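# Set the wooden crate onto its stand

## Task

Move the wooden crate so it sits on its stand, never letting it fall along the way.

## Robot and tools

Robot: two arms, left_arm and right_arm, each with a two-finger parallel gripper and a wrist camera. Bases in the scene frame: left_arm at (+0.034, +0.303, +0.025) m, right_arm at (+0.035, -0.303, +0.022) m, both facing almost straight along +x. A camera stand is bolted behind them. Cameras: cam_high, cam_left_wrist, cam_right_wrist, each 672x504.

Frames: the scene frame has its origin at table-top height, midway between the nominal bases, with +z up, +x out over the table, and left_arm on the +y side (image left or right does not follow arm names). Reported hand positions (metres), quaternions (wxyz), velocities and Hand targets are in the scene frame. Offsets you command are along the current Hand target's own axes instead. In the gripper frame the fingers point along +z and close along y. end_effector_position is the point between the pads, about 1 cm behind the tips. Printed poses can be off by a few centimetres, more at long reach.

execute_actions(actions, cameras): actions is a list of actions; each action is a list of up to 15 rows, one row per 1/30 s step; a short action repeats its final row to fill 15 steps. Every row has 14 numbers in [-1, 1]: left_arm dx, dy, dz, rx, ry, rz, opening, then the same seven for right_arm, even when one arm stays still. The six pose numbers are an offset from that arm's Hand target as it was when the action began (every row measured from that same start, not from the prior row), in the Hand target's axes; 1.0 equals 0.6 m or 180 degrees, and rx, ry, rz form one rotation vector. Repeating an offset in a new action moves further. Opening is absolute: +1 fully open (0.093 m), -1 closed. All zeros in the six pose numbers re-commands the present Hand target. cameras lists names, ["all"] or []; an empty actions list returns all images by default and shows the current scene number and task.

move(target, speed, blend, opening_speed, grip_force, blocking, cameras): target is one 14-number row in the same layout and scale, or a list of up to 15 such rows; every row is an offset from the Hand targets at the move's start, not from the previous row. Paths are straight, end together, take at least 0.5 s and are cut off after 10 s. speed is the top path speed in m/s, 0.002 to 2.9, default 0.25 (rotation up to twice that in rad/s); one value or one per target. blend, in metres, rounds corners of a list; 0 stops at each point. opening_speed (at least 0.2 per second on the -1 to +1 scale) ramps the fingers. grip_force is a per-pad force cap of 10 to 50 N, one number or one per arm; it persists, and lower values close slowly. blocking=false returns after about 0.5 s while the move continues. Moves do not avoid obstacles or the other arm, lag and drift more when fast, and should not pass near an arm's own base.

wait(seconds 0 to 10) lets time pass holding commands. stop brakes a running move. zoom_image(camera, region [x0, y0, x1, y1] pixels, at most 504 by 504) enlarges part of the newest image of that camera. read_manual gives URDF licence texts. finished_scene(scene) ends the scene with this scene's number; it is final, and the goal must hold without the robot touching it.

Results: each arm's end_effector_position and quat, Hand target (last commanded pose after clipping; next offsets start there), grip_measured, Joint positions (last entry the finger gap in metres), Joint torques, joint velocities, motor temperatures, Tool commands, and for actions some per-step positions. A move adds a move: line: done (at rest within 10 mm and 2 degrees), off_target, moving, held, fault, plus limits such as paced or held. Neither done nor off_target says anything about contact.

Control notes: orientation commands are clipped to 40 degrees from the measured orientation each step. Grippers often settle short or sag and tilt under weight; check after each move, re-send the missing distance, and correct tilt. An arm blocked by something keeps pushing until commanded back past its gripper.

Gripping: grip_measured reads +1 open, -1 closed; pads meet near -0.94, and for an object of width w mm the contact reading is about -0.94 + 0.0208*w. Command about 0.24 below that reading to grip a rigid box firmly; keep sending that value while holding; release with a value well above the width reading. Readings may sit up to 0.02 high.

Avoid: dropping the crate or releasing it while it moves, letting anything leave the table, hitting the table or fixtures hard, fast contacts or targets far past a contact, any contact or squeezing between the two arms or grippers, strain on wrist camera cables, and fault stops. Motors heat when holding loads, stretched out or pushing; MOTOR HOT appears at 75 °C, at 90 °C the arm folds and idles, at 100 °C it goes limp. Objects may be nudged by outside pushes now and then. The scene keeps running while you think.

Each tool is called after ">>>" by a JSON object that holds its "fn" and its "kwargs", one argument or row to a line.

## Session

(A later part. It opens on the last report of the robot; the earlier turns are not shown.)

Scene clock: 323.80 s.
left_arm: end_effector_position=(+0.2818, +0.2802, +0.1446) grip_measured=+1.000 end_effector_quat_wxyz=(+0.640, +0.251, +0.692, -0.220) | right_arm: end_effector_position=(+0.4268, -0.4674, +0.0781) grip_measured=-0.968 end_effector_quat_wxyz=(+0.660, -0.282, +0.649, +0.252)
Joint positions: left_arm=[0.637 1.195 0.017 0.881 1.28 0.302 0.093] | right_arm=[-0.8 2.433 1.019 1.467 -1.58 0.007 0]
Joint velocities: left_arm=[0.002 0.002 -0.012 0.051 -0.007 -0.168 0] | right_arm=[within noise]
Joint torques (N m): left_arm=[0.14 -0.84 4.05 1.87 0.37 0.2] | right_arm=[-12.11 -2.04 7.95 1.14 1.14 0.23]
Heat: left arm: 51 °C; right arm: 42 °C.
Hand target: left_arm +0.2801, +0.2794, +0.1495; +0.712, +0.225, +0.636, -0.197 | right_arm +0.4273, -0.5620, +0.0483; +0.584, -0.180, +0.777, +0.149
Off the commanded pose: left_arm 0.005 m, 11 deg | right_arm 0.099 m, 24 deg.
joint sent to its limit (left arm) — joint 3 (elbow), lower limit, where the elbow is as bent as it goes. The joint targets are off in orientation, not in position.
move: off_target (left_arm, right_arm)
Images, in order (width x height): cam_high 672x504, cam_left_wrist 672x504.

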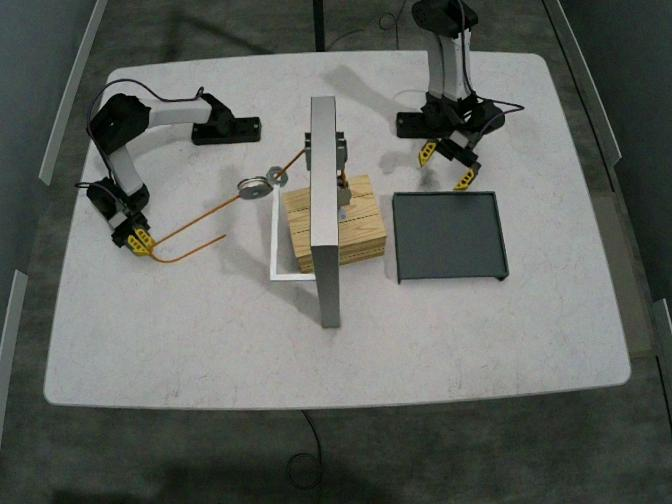

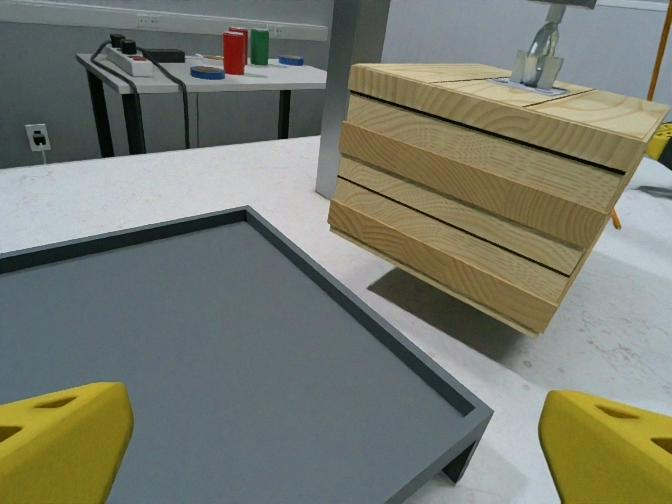

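>>> {"fn": "move", "kwargs": {
  "target": [0, 0, 0, 0, 0, 0, 1, 0.017, -0.24, -0.078, 0, 0, 0, -1],
  "speed": 0.06,
  "cameras": ["cam_high", "cam_left_wrist", "cam_right_wrist"]
}}

Scene clock: 332.67 s.
left_arm: end_effector_position=(+0.2818, +0.2802, +0.1446) grip_measured=+1.000 end_effector_quat_wxyz=(+0.640, +0.251, +0.692, -0.220) | right_arm: end_effector_position=(+0.5013, -0.6237, +0.0881) grip_measured=-0.968 end_effector_quat_wxyz=(+0.678, -0.279, +0.653, +0.191)
Joint positions: left_arm=[0.637 1.195 0.017 0.881 1.28 0.302 0.093] | right_arm=[-0.899 2.912 2.047 1.465 -1.586 0.471 0]
Joint torques (N m): left_arm=[0.13 -0.85 4.05 1.87 0.37 0.2] | right_arm=[-12.92 -6.86 6.95 0.35 0.22 0.36]
Heat: left arm: 51 °C; right arm: 43 °C.
Hand target: left_arm +0.2801, +0.2794, +0.1495; +0.712, +0.225, +0.636, -0.197 | right_arm +0.4500, -0.7120, +0.0482; +0.584, -0.180, +0.777, +0.149
Off the commanded pose: left_arm 0.005 m, 11 deg | right_arm 0.110 m, 22 deg.
joint sent to its limit (left arm) — joint 3 (elbow), lower limit, where the elbow is as bent as it goes. The joint targets are off in orientation, not in position.
joint sent to its limit (right arm) — joint 5 (wrist yaw), lower limit. The joint targets are off in position and orientation.
move: off_target (left_arm, right_arm)

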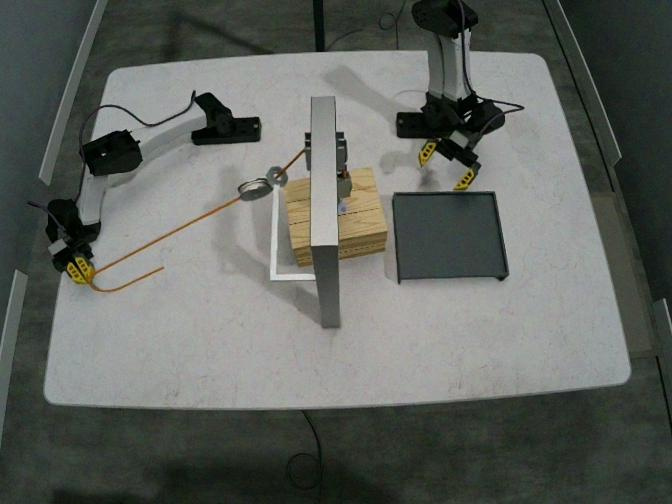

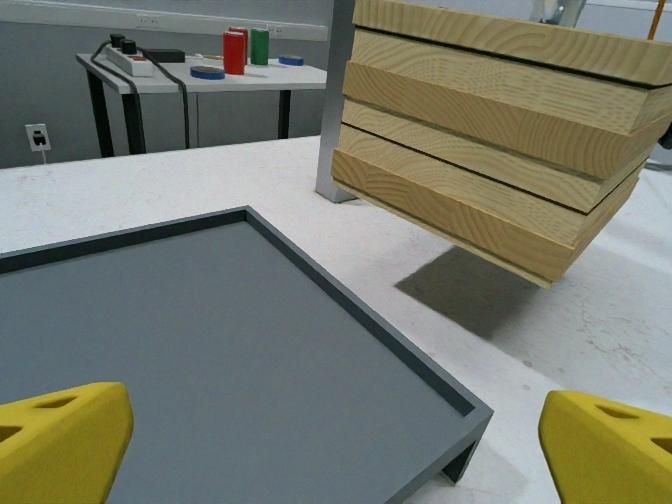

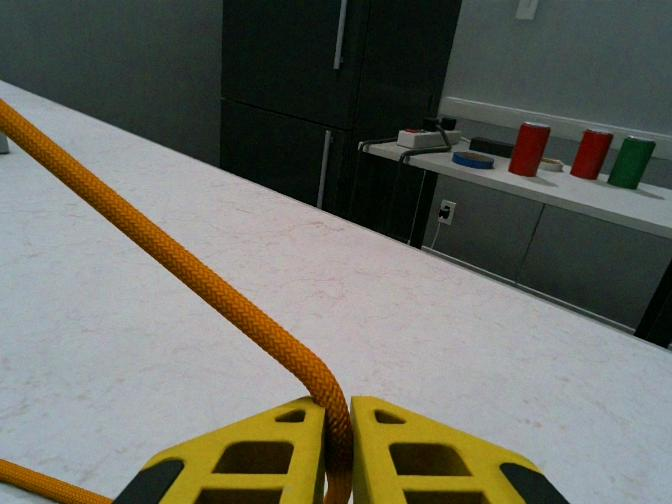

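>>> {"fn": "move", "kwargs": {
  "target": [0, 0, 0, 0, 0, 0, 1, 0.012, -0.104, -0.016, 0, 0, 0, -1],
  "speed": 0.06,
  "cameras": ["cam_high", "cam_left_wrist"]
}}

Scene clock: 348.60 s.
left_arm: end_effector_position=(+0.2818, +0.2801, +0.1439) grip_measured=+1.000 end_effector_quat_wxyz=(+0.639, +0.250, +0.693, -0.222) | right_arm: end_effector_position=(+0.5073, -0.6523, +0.0973) grip_measured=-0.968 end_effector_quat_wxyz=(+0.689, -0.311, +0.639, +0.140)
Joint positions: left_arm=[0.637 1.203 0.017 0.885 1.281 0.302 0.093] | right_arm=[-0.922 3.075 2.401 1.455 -1.586 0.529 0]
Joint torques (N m): left_arm=[0.16 -1.2 4.03 1.87 0.37 0.19] | right_arm=[-13.93 -8.39 5.96 -1.65 0.33 -0.03]
Motor temperatures (°C): left_arm=[30 28 36 51 28 27 28] | right_arm=[46 34 41 40 35 25 31]
Heat: left arm: 51 °C; right arm: 46 °C.
Hand target: left_arm +0.2801, +0.2794, +0.1495; +0.712, +0.225, +0.636, -0.197 | right_arm +0.4683, -0.7726, +0.0426; +0.584, -0.180, +0.777, +0.149
Off the commanded pose: left_arm 0.006 m, 11 deg | right_arm 0.138 m, 25 deg.
joint sent to its limit (left arm) — joint 3 (elbow), lower limit, where the elbow is as bent as it goes. The joint targets are off in orientation, not in position.
joint sent to its limit (right arm) — joint 5 (wrist yaw), lower limit. The joint targets are off in position and orientation.
move: off_target (left_arm, right_arm)
Images, in order (width x height): cam_high 672x504, cam_left_wrist 672x504.

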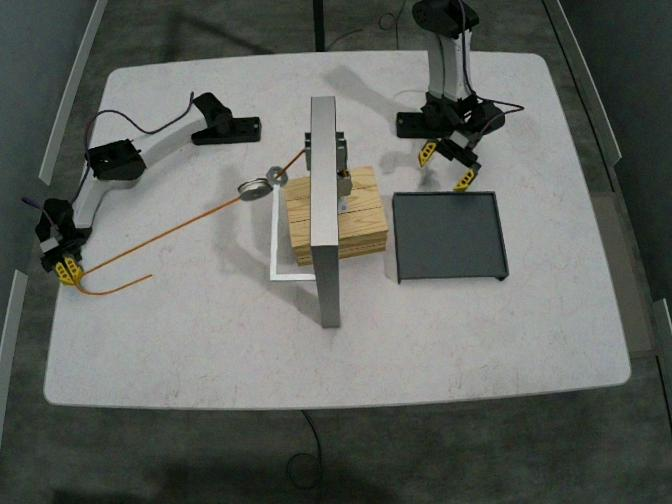

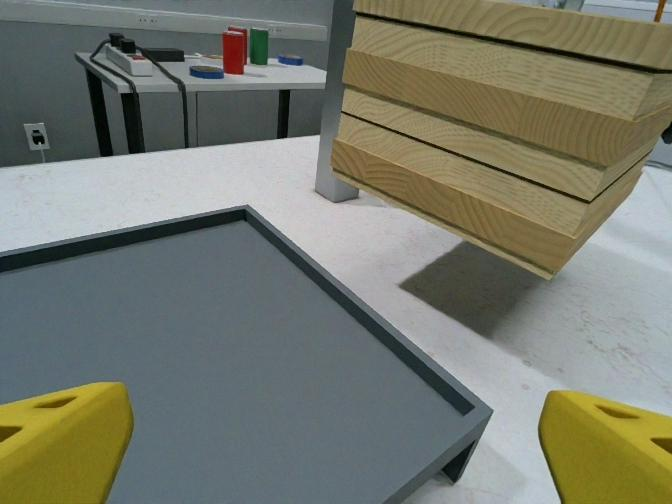

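>>> {"fn": "move", "kwargs": {
  "target": [-0.0585, 0.346, 0.013, -0.143, 0.517, -0.164, 1, 0, 0, 0, 0, 0, 0, -1],
  "speed": 0.25,
  "cameras": ["cam_high", "cam_left_wrist"]
}}

Scene clock: 373.03 s.
left_arm: end_effector_position=(+0.4005, +0.4452, +0.1907) grip_measured=+1.000 end_effector_quat_wxyz=(+0.018, +0.000, +1.000, +0.002) | right_arm: end_effector_position=(+0.5073, -0.6523, +0.0973) grip_measured=-0.968 end_effector_quat_wxyz=(+0.689, -0.311, +0.639, +0.140)
Joint positions: left_arm=[0.397 2.04 2.037 -1.534 0.01 0.374 0.093] | right_arm=[-0.922 3.075 2.401 1.455 -1.586 0.529 0]
Joint torques (N m): left_arm=[-0.8 -8.92 8.65 -0.01 -0.1 0.04] | right_arm=[-13.98 -8.44 6.04 -1.6 0.33 -0.01]
Motor temperatures (°C): left_arm=[30 29 37 49 28 27 28] | right_arm=[52 36 40 42 33 25 32]
Heat: left arm: 49 °C; right arm: 52 °C.
Hand target: left_arm +0.4000, +0.4453, +0.1997; +0.001, +0.000, +1.000, -0.001 | right_arm +0.4683, -0.7726, +0.0426; +0.584, -0.180, +0.777, +0.149
Off the commanded pose: left_arm 0.009 m, 2 deg | right_arm 0.138 m, 25 deg.
joint sent to its limit (left arm) — joint 4 (wrist pitch), lower limit. The joint targets are off in position, not in orientation.
joint sent to its limit (right arm) — joint 5 (wrist yaw), lower limit. The joint targets are off in position and orientation.
move: off_target (right_arm)
Images, in order (width x height): cam_high 672x504, cam_left_wrist 672x504.

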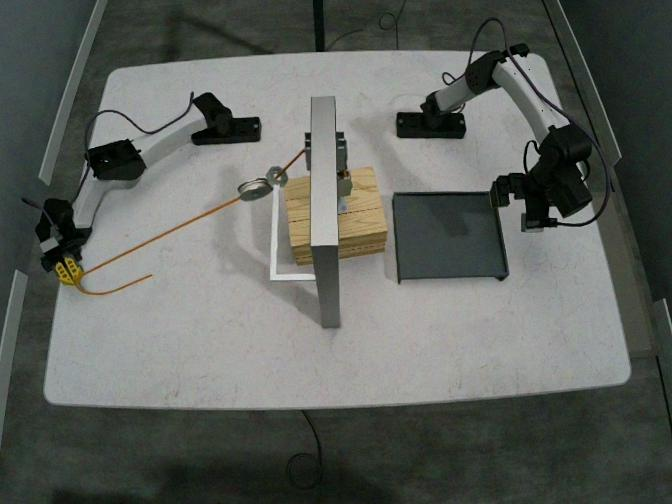

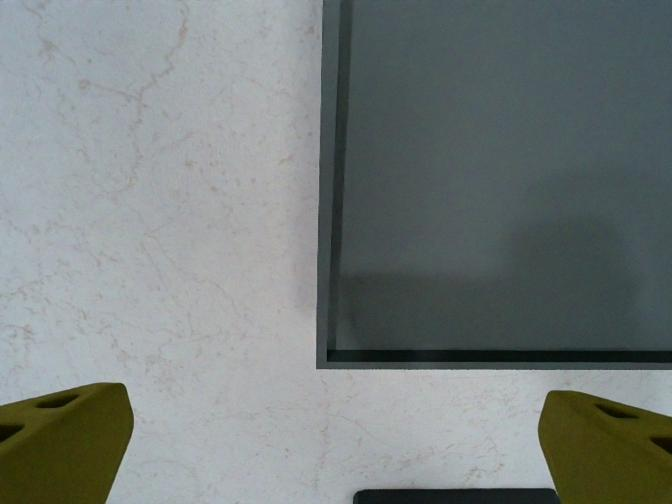

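>>> {"fn": "move", "kwargs": {
  "target": [0, 0.008, 0.2295, 0, 0, 0, 1, 0, 0, 0, 0, 0, 0, -1],
  "speed": 0.2,
  "cameras": ["cam_high", "cam_left_wrist"]
}}

Scene clock: 386.23 s.
left_arm: end_effector_position=(+0.3898, +0.4418, +0.0607) grip_measured=+1.000 end_effector_quat_wxyz=(-0.022, +0.002, +1.000, -0.017) | right_arm: end_effector_position=(+0.5073, -0.6523, +0.0973) grip_measured=-0.968 end_effector_quat_wxyz=(+0.689, -0.311, +0.639, +0.140)
Joint positions: left_arm=[0.402 2.089 1.589 -1.124 0.016 0.383 0.093] | right_arm=[-0.922 3.075 2.401 1.455 -1.586 0.529 0]
Joint torques (N m): left_arm=[0.03 -9.59 5.29 0.58 -0.09 0.12] | right_arm=[-14.04 -8.34 6.08 -1.6 0.32 -0.03]
Motor temperatures (°C): left_arm=[30 32 38 46 28 27 28] | right_arm=[55 36 40 42 32 25 32]
Heat: left arm: 46 °C; right arm: 55 °C.
Hand target: left_arm +0.4002, +0.4499, +0.0620; +0.001, +0.000, +1.000, -0.001 | right_arm +0.4683, -0.7726, +0.0426; +0.584, -0.180, +0.777, +0.149
Off the commanded pose: left_arm 0.013 m, 3 deg | right_arm 0.138 m, 25 deg.
joint sent to its limit (right arm) — joint 5 (wrist yaw), lower limit. The joint targets are off in position and orientation.
move: off_target (left_arm, right_arm)
Images, in order (width x height): cam_high 672x504, cam_left_wrist 672x504.

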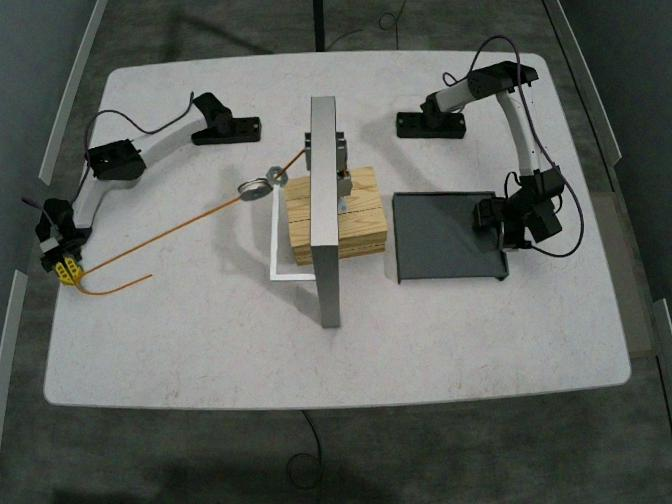

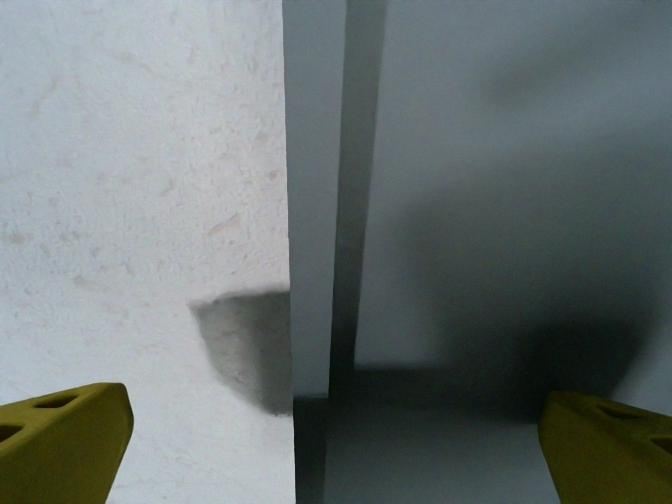

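>>> {"fn": "move", "kwargs": {
  "target": [
    [0, 0.012, 0.02, 0, 0, 0, 1, 0, 0, 0, 0, 0, 0, -1],
    [0, 0.012, 0.02, 0, 0, 0, -0.9, 0, 0, 0, 0, 0, 0, -1]
  ],
  "speed": 0.15,
  "cameras": ["cam_left_wrist"]
}}

Scene clock: 392.13 s.
left_arm: end_effector_position=(+0.3903, +0.4362, +0.0592) grip_measured=-0.588 end_effector_quat_wxyz=(-0.002, +0.006, +0.997, -0.071) | right_arm: end_effector_position=(+0.5073, -0.6523, +0.0973) grip_measured=-0.968 end_effector_quat_wxyz=(+0.689, -0.311, +0.639, +0.140)
Joint positions: left_arm=[0.437 2.092 1.581 -1.123 0.128 0.431 0.017] | right_arm=[-0.922 3.075 2.401 1.455 -1.586 0.529 0]
Joint torques (N m): left_arm=[-1.03 -7.97 5.12 0.82 -1.01 -0.14] | right_arm=[-14.04 -8.43 5.98 -1.6 0.32 -0.04]
Motor temperatures (°C): left_arm=[30 33 38 45 28 27 28] | right_arm=[55 37 40 42 32 25 32]
Heat: left arm: 45 °C; right arm: 55 °C.
Hand target: left_arm +0.4002, +0.4571, +0.0500; +0.001, +0.000, +1.000, -0.001 | right_arm +0.4683, -0.7726, +0.0426; +0.584, -0.180, +0.777, +0.149
Off the commanded pose: left_arm 0.025 m, 8 deg | right_arm 0.138 m, 25 deg.
joint sent to its limit (right arm) — joint 5 (wrist yaw), lower limit. The joint targets are off in position and orientation.
move: off_target (left_arm, right_arm); target 2's new opening was sent with left_arm's hand 0.020 m and 3 deg from that target
Images, in order (width x height): cam_left_wrist 672x504.

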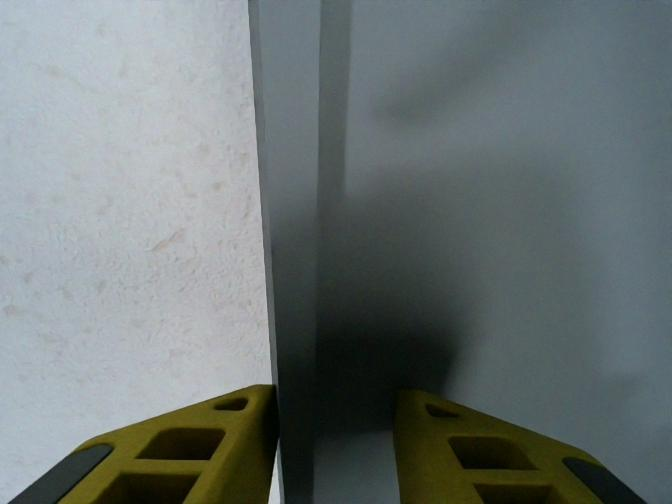

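>>> {"fn": "move", "kwargs": {
  "target": [
    [0, 0, 0, 0, 0, 0, -0.2, 0, 0, 0, 0, 0, 0, -1],
    [0, 0.012, 0, 0, 0, 0, -0.2, 0, 0, 0, 0, 0, 0, -1],
    [0, 0.012, 0, 0, 0, 0, -0.95, 0, 0, 0, 0, 0, 0, -1]
  ],
  "speed": 0.15,
  "cameras": ["cam_left_wrist"]
}}

Scene clock: 401.17 s.
left_arm: end_effector_position=(+0.3890, +0.4402, +0.0604) grip_measured=-0.770 end_effector_quat_wxyz=(-0.006, +0.008, +0.998, -0.061) | right_arm: end_effector_position=(+0.5073, -0.6523, +0.0973) grip_measured=-0.968 end_effector_quat_wxyz=(+0.689, -0.311, +0.639, +0.140)
Joint positions: left_arm=[0.439 2.091 1.586 -1.127 0.106 0.434 0.008] | right_arm=[-0.922 3.075 2.401 1.455 -1.586 0.529 0]
Joint torques (N m): left_arm=[-0.01 -7.06 5.93 0.82 -0.84 -0.04] | right_arm=[-13.96 -8.46 6.01 -1.61 0.35 -0.03]
Motor temperatures (°C): left_arm=[30 34 38 45 29 27 28] | right_arm=[56 37 40 42 32 25 32]
Heat: left arm: 45 °C; right arm: 56 °C.
Hand target: left_arm +0.4002, +0.4643, +0.0499; +0.001, +0.000, +1.000, -0.001 | right_arm +0.4683, -0.7726, +0.0426; +0.584, -0.180, +0.777, +0.149
Off the commanded pose: left_arm 0.029 m, 7 deg | right_arm 0.138 m, 25 deg.
joint sent to its limit (right arm) — joint 5 (wrist yaw), lower limit. The joint targets are off in position and orientation.
move: off_target (left_arm, right_arm); target 3's new opening was sent with left_arm's hand 0.029 m and 6 deg from that target
Images, in order (width x height): cam_left_wrist 672x504.

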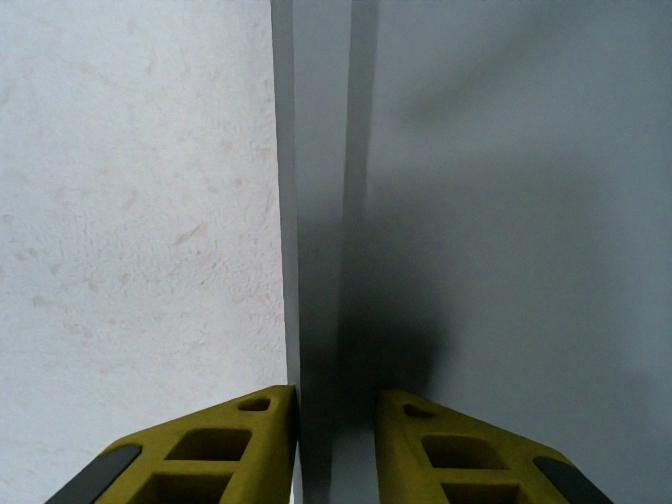

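>>> {"fn": "move", "kwargs": {
  "target": [0, -0.13, -0.01, 0, 0, 0, -0.95, 0, 0, 0, 0, 0, 0, -1],
  "speed": 0.1,
  "cameras": ["cam_high", "cam_left_wrist"]
}}

Scene clock: 412.83 s.
left_arm: end_effector_position=(+0.3944, +0.3922, +0.0618) grip_measured=-0.763 end_effector_quat_wxyz=(-0.007, +0.001, +1.000, -0.023) | right_arm: end_effector_position=(+0.5073, -0.6523, +0.0973) grip_measured=-0.968 end_effector_quat_wxyz=(+0.689, -0.311, +0.639, +0.140)
Joint positions: left_arm=[0.284 2.022 1.492 -1.066 0.04 0.262 0.009] | right_arm=[-0.922 3.075 2.401 1.455 -1.586 0.529 0]
Joint torques (N m): left_arm=[-2.84 -8.81 3.22 0.63 -0.28 -0.19] | right_arm=[-14.08 -8.36 6.04 -1.61 0.32 -0.01]
Motor temperatures (°C): left_arm=[30 34 38 44 29 27 29] | right_arm=[58 38 40 42 32 25 32]
Heat: left arm: 44 °C; right arm: 58 °C.
Hand target: left_arm +0.4002, +0.3863, +0.0561; +0.001, +0.000, +1.000, -0.001 | right_arm +0.4683, -0.7726, +0.0426; +0.584, -0.180, +0.777, +0.149
Off the commanded pose: left_arm 0.010 m, 3 deg | right_arm 0.138 m, 25 deg.
joint sent to its limit (right arm) — joint 5 (wrist yaw), lower limit. The joint targets are off in position and orientation.
move: off_target (left_arm, right_arm)
Images, in order (width x height): cam_high 672x504, cam_left_wrist 672x504.

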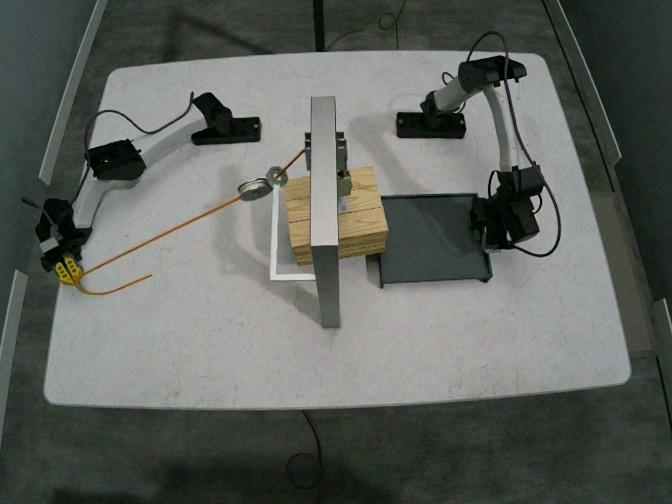

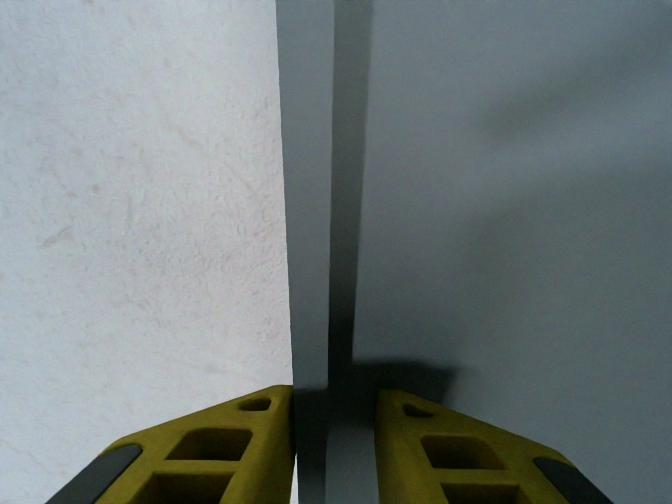

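>>> {"fn": "move", "kwargs": {
  "target": [0, -0.1, 0, 0, 0, 0, -0.95, 0, 0, 0, 0, 0, 0, -1],
  "speed": 0.1,
  "cameras": ["cam_high"]
}}

Scene clock: 416.53 s.
left_arm: end_effector_position=(+0.3977, +0.3340, +0.0616) grip_measured=-0.763 end_effector_quat_wxyz=(-0.005, -0.005, +1.000, -0.020) | right_arm: end_effector_position=(+0.5073, -0.6523, +0.0973) grip_measured=-0.968 end_effector_quat_wxyz=(+0.689, -0.311, +0.639, +0.140)
Joint positions: left_arm=[0.126 1.989 1.445 -1.04 0.039 0.093 0.009] | right_arm=[-0.922 3.075 2.401 1.455 -1.586 0.529 0]
Joint torques (N m): left_arm=[-2.97 -8.43 3.3 0.55 -0.29 -0.11] | right_arm=[-14.01 -8.32 6.04 -1.59 0.33 -0.03]
Motor temperatures (°C): left_arm=[30 34 38 44 29 27 29] | right_arm=[58 38 40 42 32 25 32]
Heat: left arm: 44 °C; right arm: 58 °C.
Hand target: left_arm +0.4003, +0.3263, +0.0562; +0.001, +0.000, +1.000, -0.001 | right_arm +0.4683, -0.7726, +0.0426; +0.584, -0.180, +0.777, +0.149
Off the commanded pose: left_arm 0.010 m, 2 deg | right_arm 0.138 m, 25 deg.
joint sent to its limit (right arm) — joint 5 (wrist yaw), lower limit. The joint targets are off in position and orientation.
move: off_target (right_arm)
Images, in order (width x height): cam_high 672x504.

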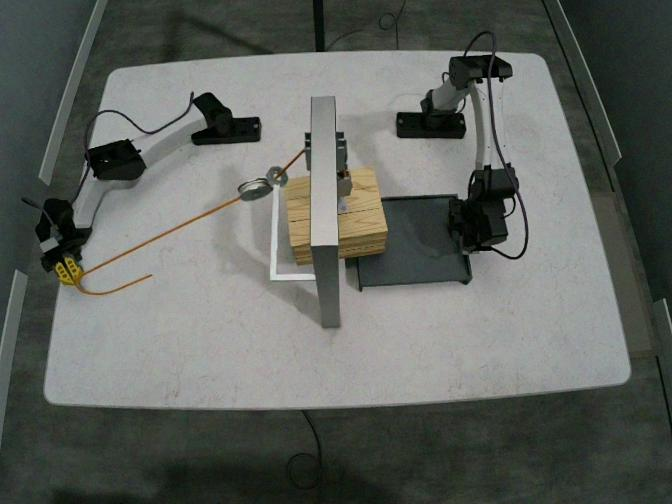

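>>> {"fn": "move", "kwargs": {
  "target": [0, -0.2, 0, 0, 0, 0, -0.95, 0, 0, 0, 0, 0, 0, -1],
  "speed": 0.1,
  "cameras": ["cam_high", "cam_left_wrist"]
}}

Scene clock: 438.40 s.
left_arm: end_effector_position=(+0.3981, +0.2111, +0.0633) grip_measured=-0.763 end_effector_quat_wxyz=(+0.001, -0.009, +1.000, -0.026) | right_arm: end_effector_position=(+0.5073, -0.6523, +0.0973) grip_measured=-0.968 end_effector_quat_wxyz=(+0.689, -0.311, +0.639, +0.140)
Joint positions: left_arm=[-0.203 2.002 1.469 -1.025 0.05 -0.244 0.009] | right_arm=[-0.922 3.075 2.401 1.455 -1.586 0.529 0]
Joint torques (N m): left_arm=[-2.54 -6.04 6.67 0.28 -0.41 0.03] | right_arm=[-14.04 -8.46 6.04 -1.61 0.34 -0.02]
Motor temperatures (°C): left_arm=[30 35 37 42 28 27 30] | right_arm=[60 38 40 42 31 25 32]
Heat: left arm: 42 °C; right arm: 60 °C.
Hand target: left_arm +0.4004, +0.2063, +0.0563; +0.001, +0.000, +1.000, -0.001 | right_arm +0.4683, -0.7726, +0.0426; +0.584, -0.180, +0.777, +0.149
Off the commanded pose: left_arm 0.009 m, 3 deg | right_arm 0.138 m, 25 deg.
joint sent to its limit (right arm) — joint 5 (wrist yaw), lower limit. The joint targets are off in position and orientation.
move: off_target (left_arm, right_arm)
Images, in order (width x height): cam_high 672x504, cam_left_wrist 672x504.

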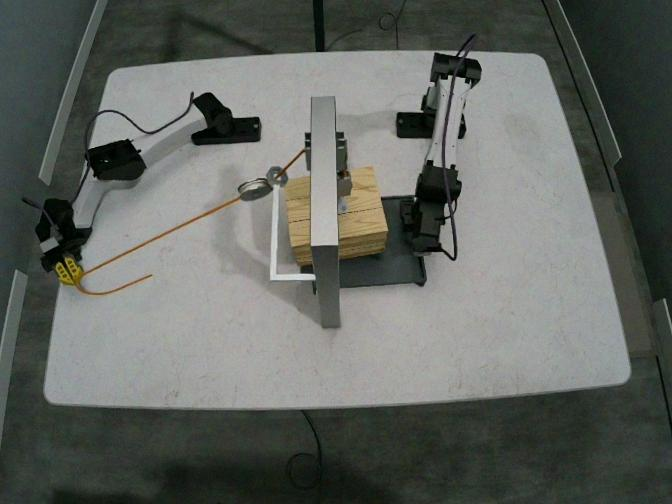

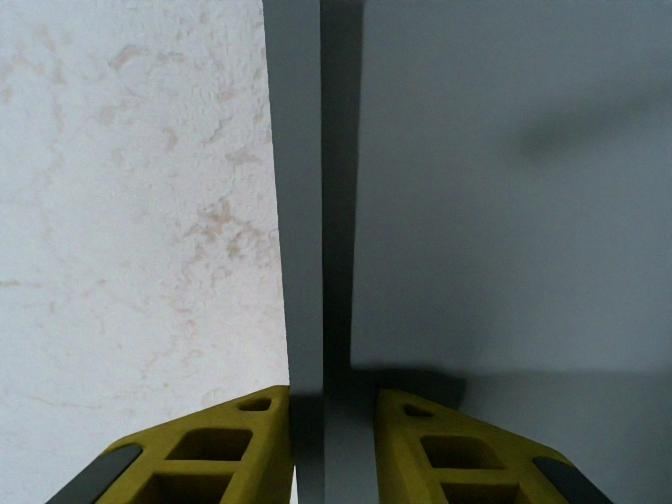

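>>> {"fn": "move", "kwargs": {
  "target": [
    [0, 0, -0.083, 0, 0, 0, 0, 0, 0, 0, 0, 0, 0, -1],
    [0, 0.1, -0.083, 0.194, 0, 0, -0.9, 0, 0, 0, 0, 0, 0, -1],
    [0, 0.09, 0.019, 0.194, 0, 0, -0.98, 0, 0, 0, 0, 0, 0, -1]
  ],
  "speed": 0.2,
  "blend": [0.02, 0.01, 0],
  "cameras": ["cam_high", "cam_left_wrist"]
}}

Scene clock: 454.13 s.
left_arm: end_effector_position=(+0.3975, +0.2642, +0.0415) grip_measured=-0.974 end_effector_quat_wxyz=(-0.006, -0.002, +0.957, -0.291) | right_arm: end_effector_position=(+0.5073, -0.6523, +0.0973) grip_measured=-0.968 end_effector_quat_wxyz=(+0.689, -0.311, +0.639, +0.140)
Joint positions: left_arm=[0.172 2.092 1.391 -0.982 0.58 0.178 0] | right_arm=[-0.922 3.075 2.401 1.455 -1.586 0.529 0]
Joint torques (N m): left_arm=[-0.69 -9.07 4.81 0.17 0.51 0.1] | right_arm=[-13.98 -8.39 5.96 -1.6 0.32 -0.01]
Motor temperatures (°C): left_arm=[30 36 38 41 28 27 29] | right_arm=[61 39 40 42 31 25 32]
Heat: left arm: 41 °C; right arm: 61 °C.
Hand target: left_arm +0.4004, +0.2602, +0.0449; +0.001, +0.000, +0.954, -0.301 | right_arm +0.4683, -0.7726, +0.0426; +0.584, -0.180, +0.777, +0.149
Off the commanded pose: left_arm 0.006 m, 1 deg | right_arm 0.138 m, 25 deg.
joint sent to its limit (right arm) — joint 5 (wrist yaw), lower limit. The joint targets are off in position and orientation.
move: off_target (right_arm); blend cut to 0 m at target 2
Images, in order (width x height): cam_high 672x504, cam_left_wrist 672x504.

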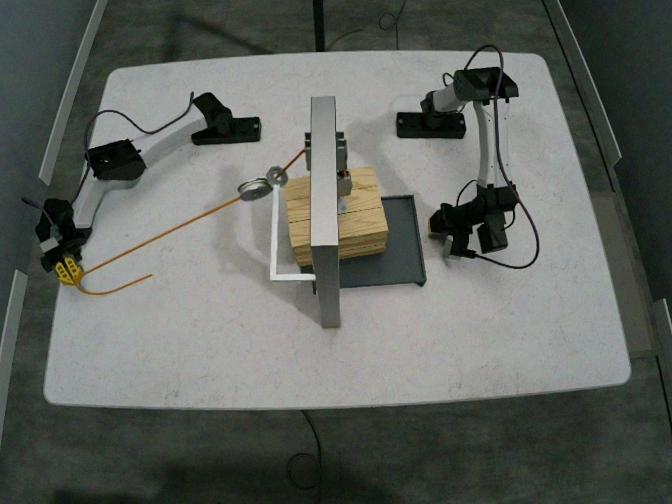

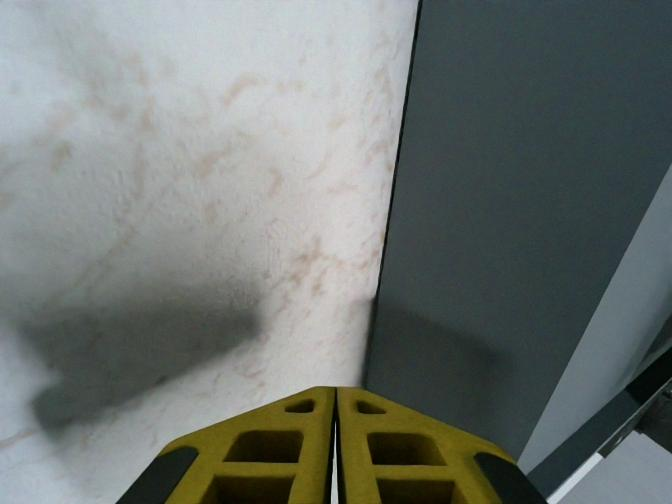

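>>> {"fn": "move", "kwargs": {
  "target": [0, -0.122, 0.0815, 0, 0, 0, -0.98, 0, 0, 0, 0, 0, 0, -1],
  "speed": 0.1,
  "cameras": ["cam_high", "cam_left_wrist"]
}}

Scene clock: 459.77 s.
left_arm: end_effector_position=(+0.3934, +0.1856, +0.0373) grip_measured=-0.974 end_effector_quat_wxyz=(-0.026, -0.019, +0.957, -0.287) | right_arm: end_effector_position=(+0.5073, -0.6523, +0.0973) grip_measured=-0.968 end_effector_quat_wxyz=(+0.689, -0.311, +0.639, +0.140)
Joint positions: left_arm=[-0.045 2.062 1.328 -0.839 0.585 -0.108 0] | right_arm=[-0.922 3.075 2.401 1.455 -1.586 0.529 0]
Joint torques (N m): left_arm=[-2.02 -10.99 4.11 0.69 0.49 0.07] | right_arm=[-14.04 -8.42 6.06 -1.6 0.33 -0.01]
Motor temperatures (°C): left_arm=[30 37 38 41 29 27 29] | right_arm=[62 39 40 42 31 25 32]
Heat: left arm: 41 °C; right arm: 62 °C.
Hand target: left_arm +0.4004, +0.1722, +0.0468; +0.001, +0.000, +0.954, -0.301 | right_arm +0.4683, -0.7726, +0.0426; +0.584, -0.180, +0.777, +0.149
Off the commanded pose: left_arm 0.018 m, 4 deg | right_arm 0.138 m, 25 deg.
joint sent to its limit (right arm) — joint 5 (wrist yaw), lower limit. The joint targets are off in position and orientation.
move: off_target (left_arm, right_arm)
Images, in order (width x height): cam_high 672x504, cam_left_wrist 672x504.

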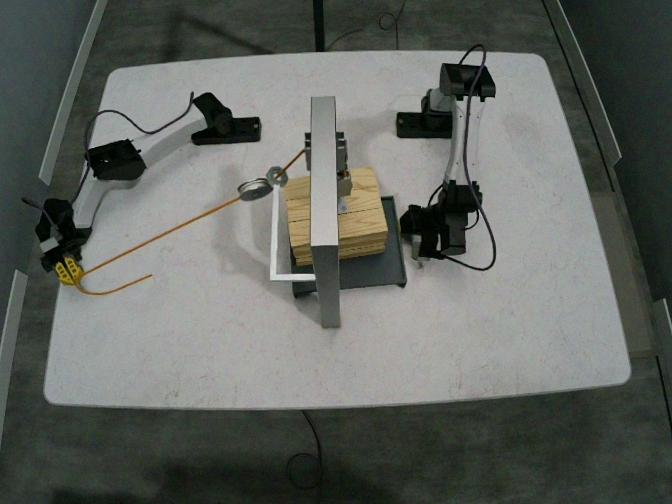

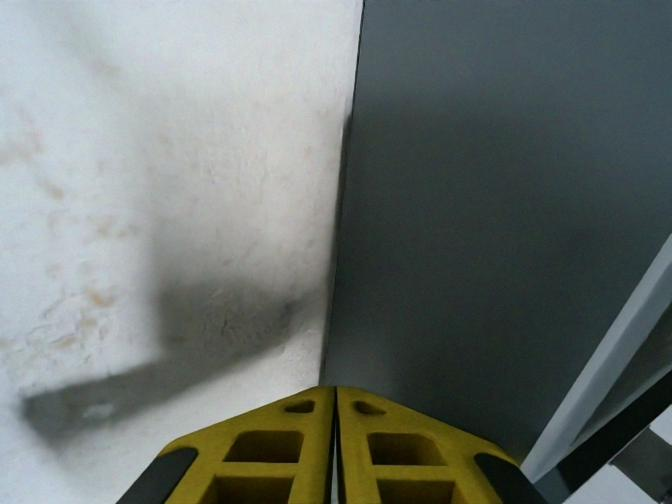

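>>> {"fn": "zoom_image", "kwargs": {
  "camera": "cam_high",
  "region": [250, 140, 430, 310]
}}

Scaled by 2.800 from the camera's 672x504 image, which has a finer 960x720 frame.

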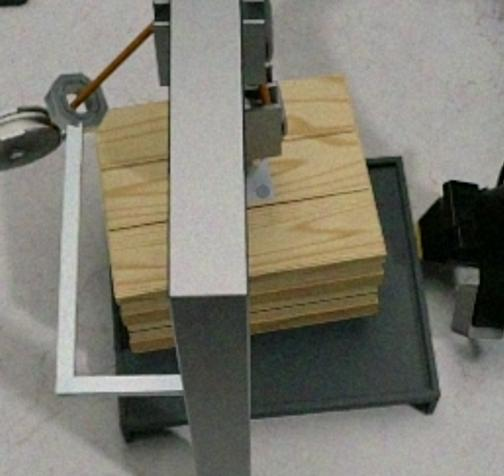

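>>> {"fn": "move", "kwargs": {
  "target": [0, -0.0246, 0.0172, 0, 0, 0, -0.98, 0, 0, 0, 0, 0, 0, -1],
  "speed": 0.08,
  "cameras": ["cam_high"]
}}

>>> {"fn": "zoom_image", "kwargs": {
  "camera": "cam_high",
  "region": [250, 140, 430, 310]
}}

Scene clock: 478.33 s.
left_arm: end_effector_position=(+0.3952, +0.1701, +0.0384) grip_measured=-0.974 end_effector_quat_wxyz=(-0.023, -0.023, +0.957, -0.288) | right_arm: end_effector_position=(+0.5073, -0.6523, +0.0973) grip_measured=-0.968 end_effector_quat_wxyz=(+0.689, -0.311, +0.639, +0.140)
Joint positions: left_arm=[-0.086 2.057 1.325 -0.804 0.585 -0.167 0] | right_arm=[-0.922 3.075 2.401 1.455 -1.586 0.529 0]
Joint torques (N m): left_arm=[-2.51 -10.74 4.22 0.76 0.45 0.06] | right_arm=[-13.94 -8.39 5.97 -1.62 0.33 -0.02]
Motor temperatures (°C): left_arm=[30 42 37 41 29 27 29] | right_arm=[63 39 41 42 31 25 32]
Heat: left arm: 42 °C; right arm: 63 °C.
Hand target: left_arm +0.4004, +0.1542, +0.0468; +0.001, +0.000, +0.954, -0.301 | right_arm +0.4683, -0.7726, +0.0426; +0.584, -0.180, +0.777, +0.149
Off the commanded pose: left_arm 0.019 m, 4 deg | right_arm 0.138 m, 25 deg.
joint sent to its limit (right arm) — joint 5 (wrist yaw), lower limit. The joint targets are off in position and orientation.
move: off_target (left_arm, right_arm)
Images, in order (width x height): cam_high 672x504.

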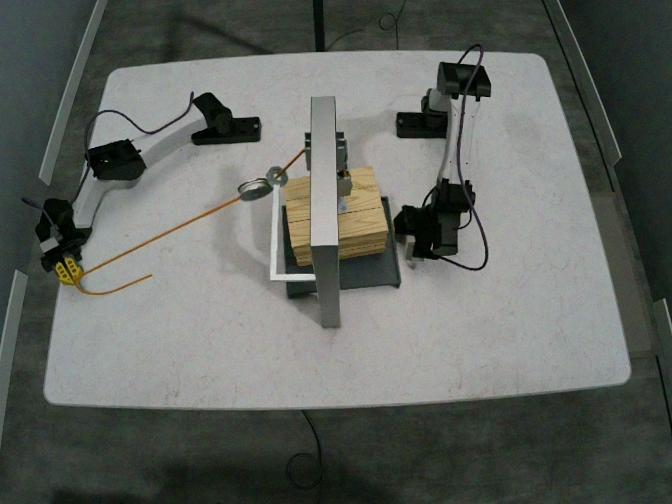

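Scaled by 2.800 from the camera's 672x504 image, which has a finer 960x720 frame.

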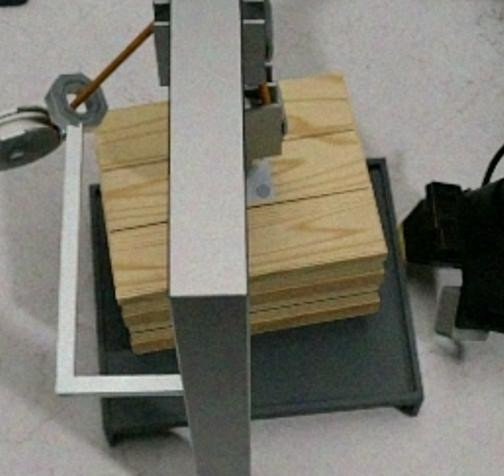

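>>> {"fn": "move", "kwargs": {
  "target": [
    [0, -0.0137, 0.0096, 0, 0, 0, -0.98, 0, 0, 0, 0, 0, 0, -1],
    [0, 0.06, -0.06, 0, 0, 0, -0.98, 0, 0, 0, 0, 0, 0, -1]
  ],
  "speed": 0.08,
  "cameras": ["cam_high"]
}}

>>> {"fn": "zoom_image", "kwargs": {
  "camera": "cam_high",
  "region": [250, 140, 430, 310]
}}

Scene clock: 492.60 s.
left_arm: end_effector_position=(+0.3940, +0.2082, +0.0384) grip_measured=-0.974 end_effector_quat_wxyz=(-0.017, -0.015, +0.957, -0.289) | right_arm: end_effector_position=(+0.5073, -0.6523, +0.0973) grip_measured=-0.968 end_effector_quat_wxyz=(+0.689, -0.311, +0.639, +0.140)
Joint positions: left_arm=[0.018 2.057 1.325 -0.865 0.587 -0.028 0] | right_arm=[-0.922 3.075 2.401 1.455 -1.586 0.529 0]
Joint torques (N m): left_arm=[-0.06 -10.97 6.95 0.01 0.5 0.26] | right_arm=[-13.98 -8.36 6.04 -1.61 0.3 -0.02]
Motor temperatures (°C): left_arm=[30 41 37 41 29 26 29] | right_arm=[64 40 41 41 31 25 32]
Heat: left arm: 41 °C; right arm: 64 °C.
Hand target: left_arm +0.4004, +0.2044, +0.0556; +0.001, +0.000, +0.954, -0.301 | right_arm +0.4683, -0.7726, +0.0426; +0.584, -0.180, +0.777, +0.149
Off the commanded pose: left_arm 0.019 m, 3 deg | right_arm 0.138 m, 25 deg.
joint sent to its limit (right arm) — joint 5 (wrist yaw), lower limit. The joint targets are off in position and orientation.
move: off_target (left_arm, right_arm)
Images, in order (width x height): cam_high 672x504.

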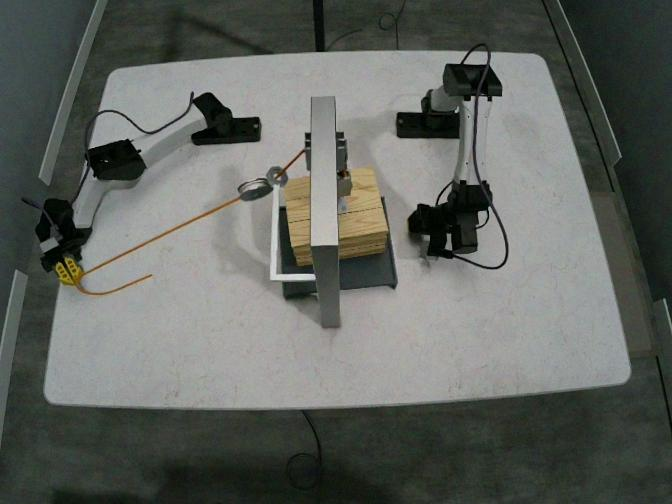

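Scaled by 2.800 from the camera's 672x504 image, which has a finer 960x720 frame.

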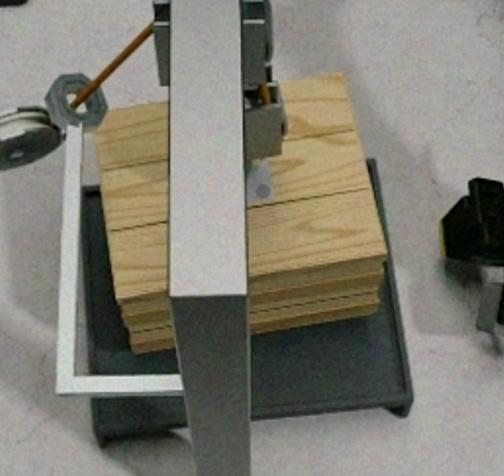

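>>> {"fn": "move", "kwargs": {
  "target": [0, 0, 0, 0, 0, 0, -0.98, -0.015, 0.219, 0.057, 0, 0, 0, -1],
  "speed": 0.05,
  "cameras": ["cam_high"]
}}

>>> {"fn": "zoom_image", "kwargs": {
  "camera": "cam_high",
  "region": [250, 140, 430, 310]
}}

Scene clock: 501.47 s.
left_arm: end_effector_position=(+0.3940, +0.2082, +0.0384) grip_measured=-0.974 end_effector_quat_wxyz=(-0.017, -0.014, +0.957, -0.289) | right_arm: end_effector_position=(+0.4634, -0.6225, +0.0601) grip_measured=-0.968 end_effector_quat_wxyz=(+0.666, -0.201, +0.680, +0.232)
Joint positions: left_arm=[0.018 2.057 1.325 -0.865 0.587 -0.026 0] | right_arm=[-0.956 2.824 1.759 1.47 -1.586 0.452 0]
Joint torques (N m): left_arm=[-0.27 -10.97 6.99 0.01 0.5 0.27] | right_arm=[-3.78 -10.02 2.88 1.88 0.13 -0.14]
Motor temperatures (°C): left_arm=[30 42 37 40 29 27 29] | right_arm=[62 40 40 41 30 25 32]
Heat: left arm: 42 °C; right arm: 62 °C.
Hand target: left_arm +0.4004, +0.2044, +0.0556; +0.001, +0.000, +0.954, -0.301 | right_arm +0.4402, -0.6395, +0.0447; +0.584, -0.180, +0.777, +0.149
Off the commanded pose: left_arm 0.019 m, 3 deg | right_arm 0.033 m, 18 deg.
joint sent to its limit (right arm) — joint 5 (wrist yaw), lower limit. The joint targets are off in position and orientation.
move: off_target (left_arm, right_arm)
Images, in order (width x height): cam_high 672x504.

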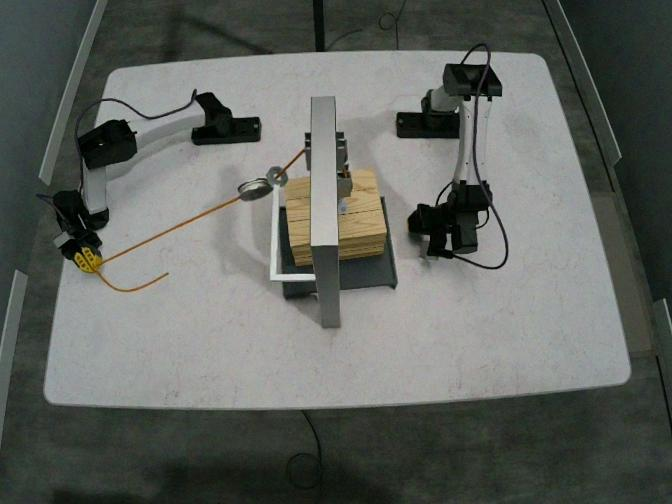

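Scaled by 2.800 from the camera's 672x504 image, which has a finer 960x720 frame.

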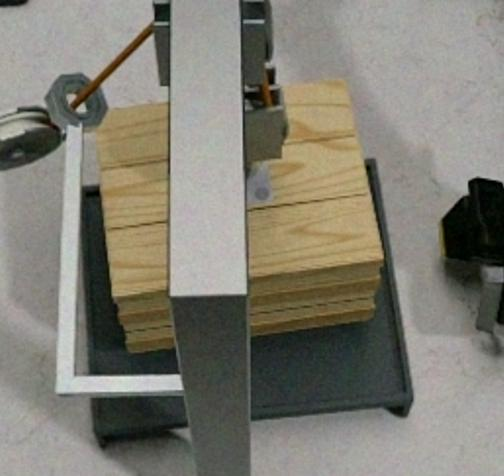

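>>> {"fn": "move", "kwargs": {
  "target": [0, 0, 0, 0, 0, 0, -0.98, -0.017, 0.164, 0.043, 0, 0, 0, -1],
  "speed": 0.04,
  "cameras": ["cam_high"]
}}

>>> {"fn": "zoom_image", "kwargs": {
  "camera": "cam_high",
  "region": [250, 140, 430, 310]
}}

Scene clock: 509.57 s.
left_arm: end_effector_position=(+0.3940, +0.2082, +0.0384) grip_measured=-0.974 end_effector_quat_wxyz=(-0.017, -0.014, +0.957, -0.289) | right_arm: end_effector_position=(+0.4123, -0.5036, +0.0420) grip_measured=-0.968 end_effector_quat_wxyz=(+0.652, -0.203, +0.677, +0.274)
Joint positions: left_arm=[0.018 2.057 1.325 -0.865 0.587 -0.026 0] | right_arm=[-0.889 2.553 1.07 1.47 -1.582 0.093 0]
Joint torques (N m): left_arm=[-0.28 -10.96 6.97 0.01 0.51 0.27] | right_arm=[-2.76 -10.95 2.77 2.06 1.21 -0.19]
Motor temperatures (°C): left_arm=[30 43 38 40 29 27 28] | right_arm=[58 42 40 42 31 25 32]
Heat: left arm: 43 °C; right arm: 58 °C.
Hand target: left_arm +0.4004, +0.2044, +0.0556; +0.001, +0.000, +0.954, -0.301 | right_arm +0.4202, -0.5393, +0.0495; +0.584, -0.180, +0.777, +0.149
Off the commanded pose: left_arm 0.019 m, 3 deg | right_arm 0.037 m, 20 deg.
move: off_target (left_arm, right_arm)
Images, in order (width x height): cam_high 672x504.

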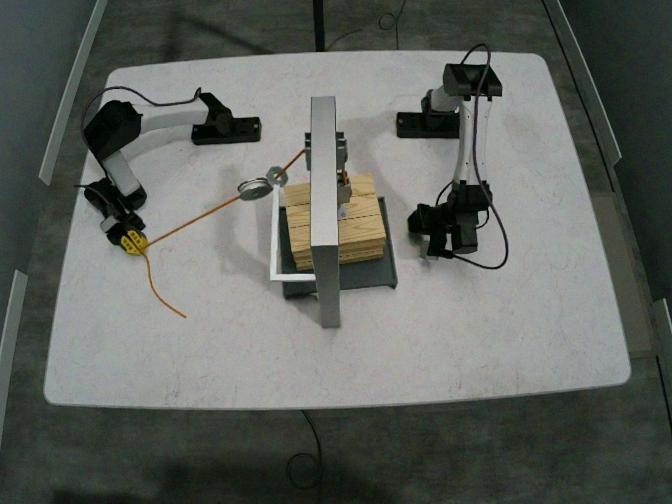

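Scaled by 2.800 from the camera's 672x504 image, which has a finer 960x720 frame.

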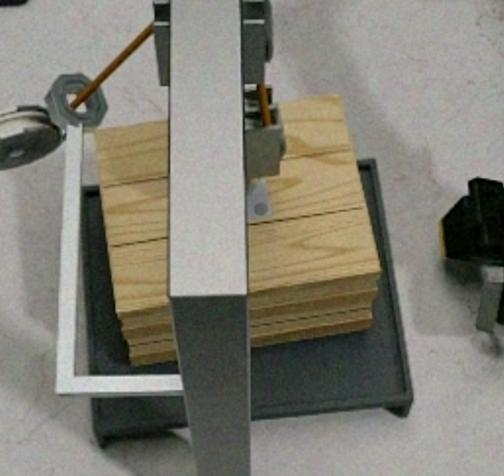

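>>> {"fn": "move", "kwargs": {
  "target": [0, -0.08, -0.22, 0, 0, 0, -0.98, 0, 0, 0, 0, 0, 0, -1],
  "speed": 0.25,
  "cameras": ["cam_left_wrist"]
}}

Scene clock: 514.93 s.
left_arm: end_effector_position=(+0.3974, +0.2439, +0.1774) grip_measured=-0.974 end_effector_quat_wxyz=(-0.014, -0.013, +0.956, -0.292) | right_arm: end_effector_position=(+0.4123, -0.5036, +0.0420) grip_measured=-0.968 end_effector_quat_wxyz=(+0.652, -0.203, +0.677, +0.273)
Joint positions: left_arm=[0.118 1.97 1.766 -1.454 0.588 0.095 0] | right_arm=[-0.889 2.553 1.07 1.47 -1.582 0.092 0]
Joint torques (N m): left_arm=[-0.38 -9.24 8.51 -0.11 0.46 0.26] | right_arm=[-2.8 -11.02 2.77 2 1.23 -0.22]
Motor temperatures (°C): left_arm=[30 43 38 39 29 27 28] | right_arm=[55 42 39 42 31 25 32]
Heat: left arm: 43 °C; right arm: 55 °C.
Hand target: left_arm +0.4001, +0.2408, +0.1913; +0.001, +0.000, +0.954, -0.301 | right_arm +0.4202, -0.5393, +0.0495; +0.584, -0.180, +0.777, +0.149
Off the commanded pose: left_arm 0.015 m, 2 deg | right_arm 0.037 m, 20 deg.
move: off_target (left_arm, right_arm)
Images, in order (width x height): cam_left_wrist 672x504.

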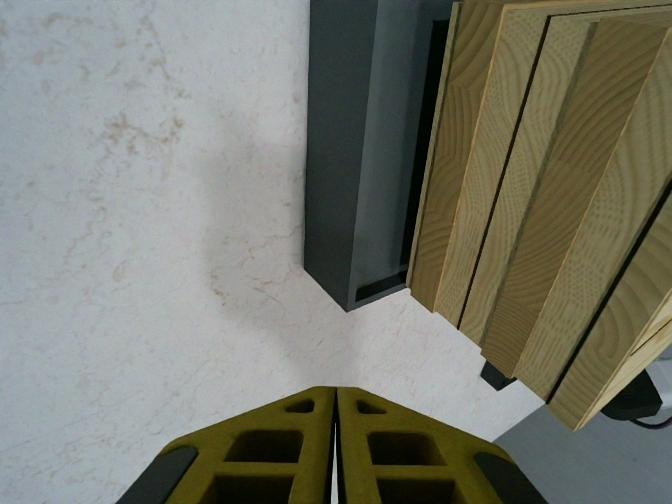

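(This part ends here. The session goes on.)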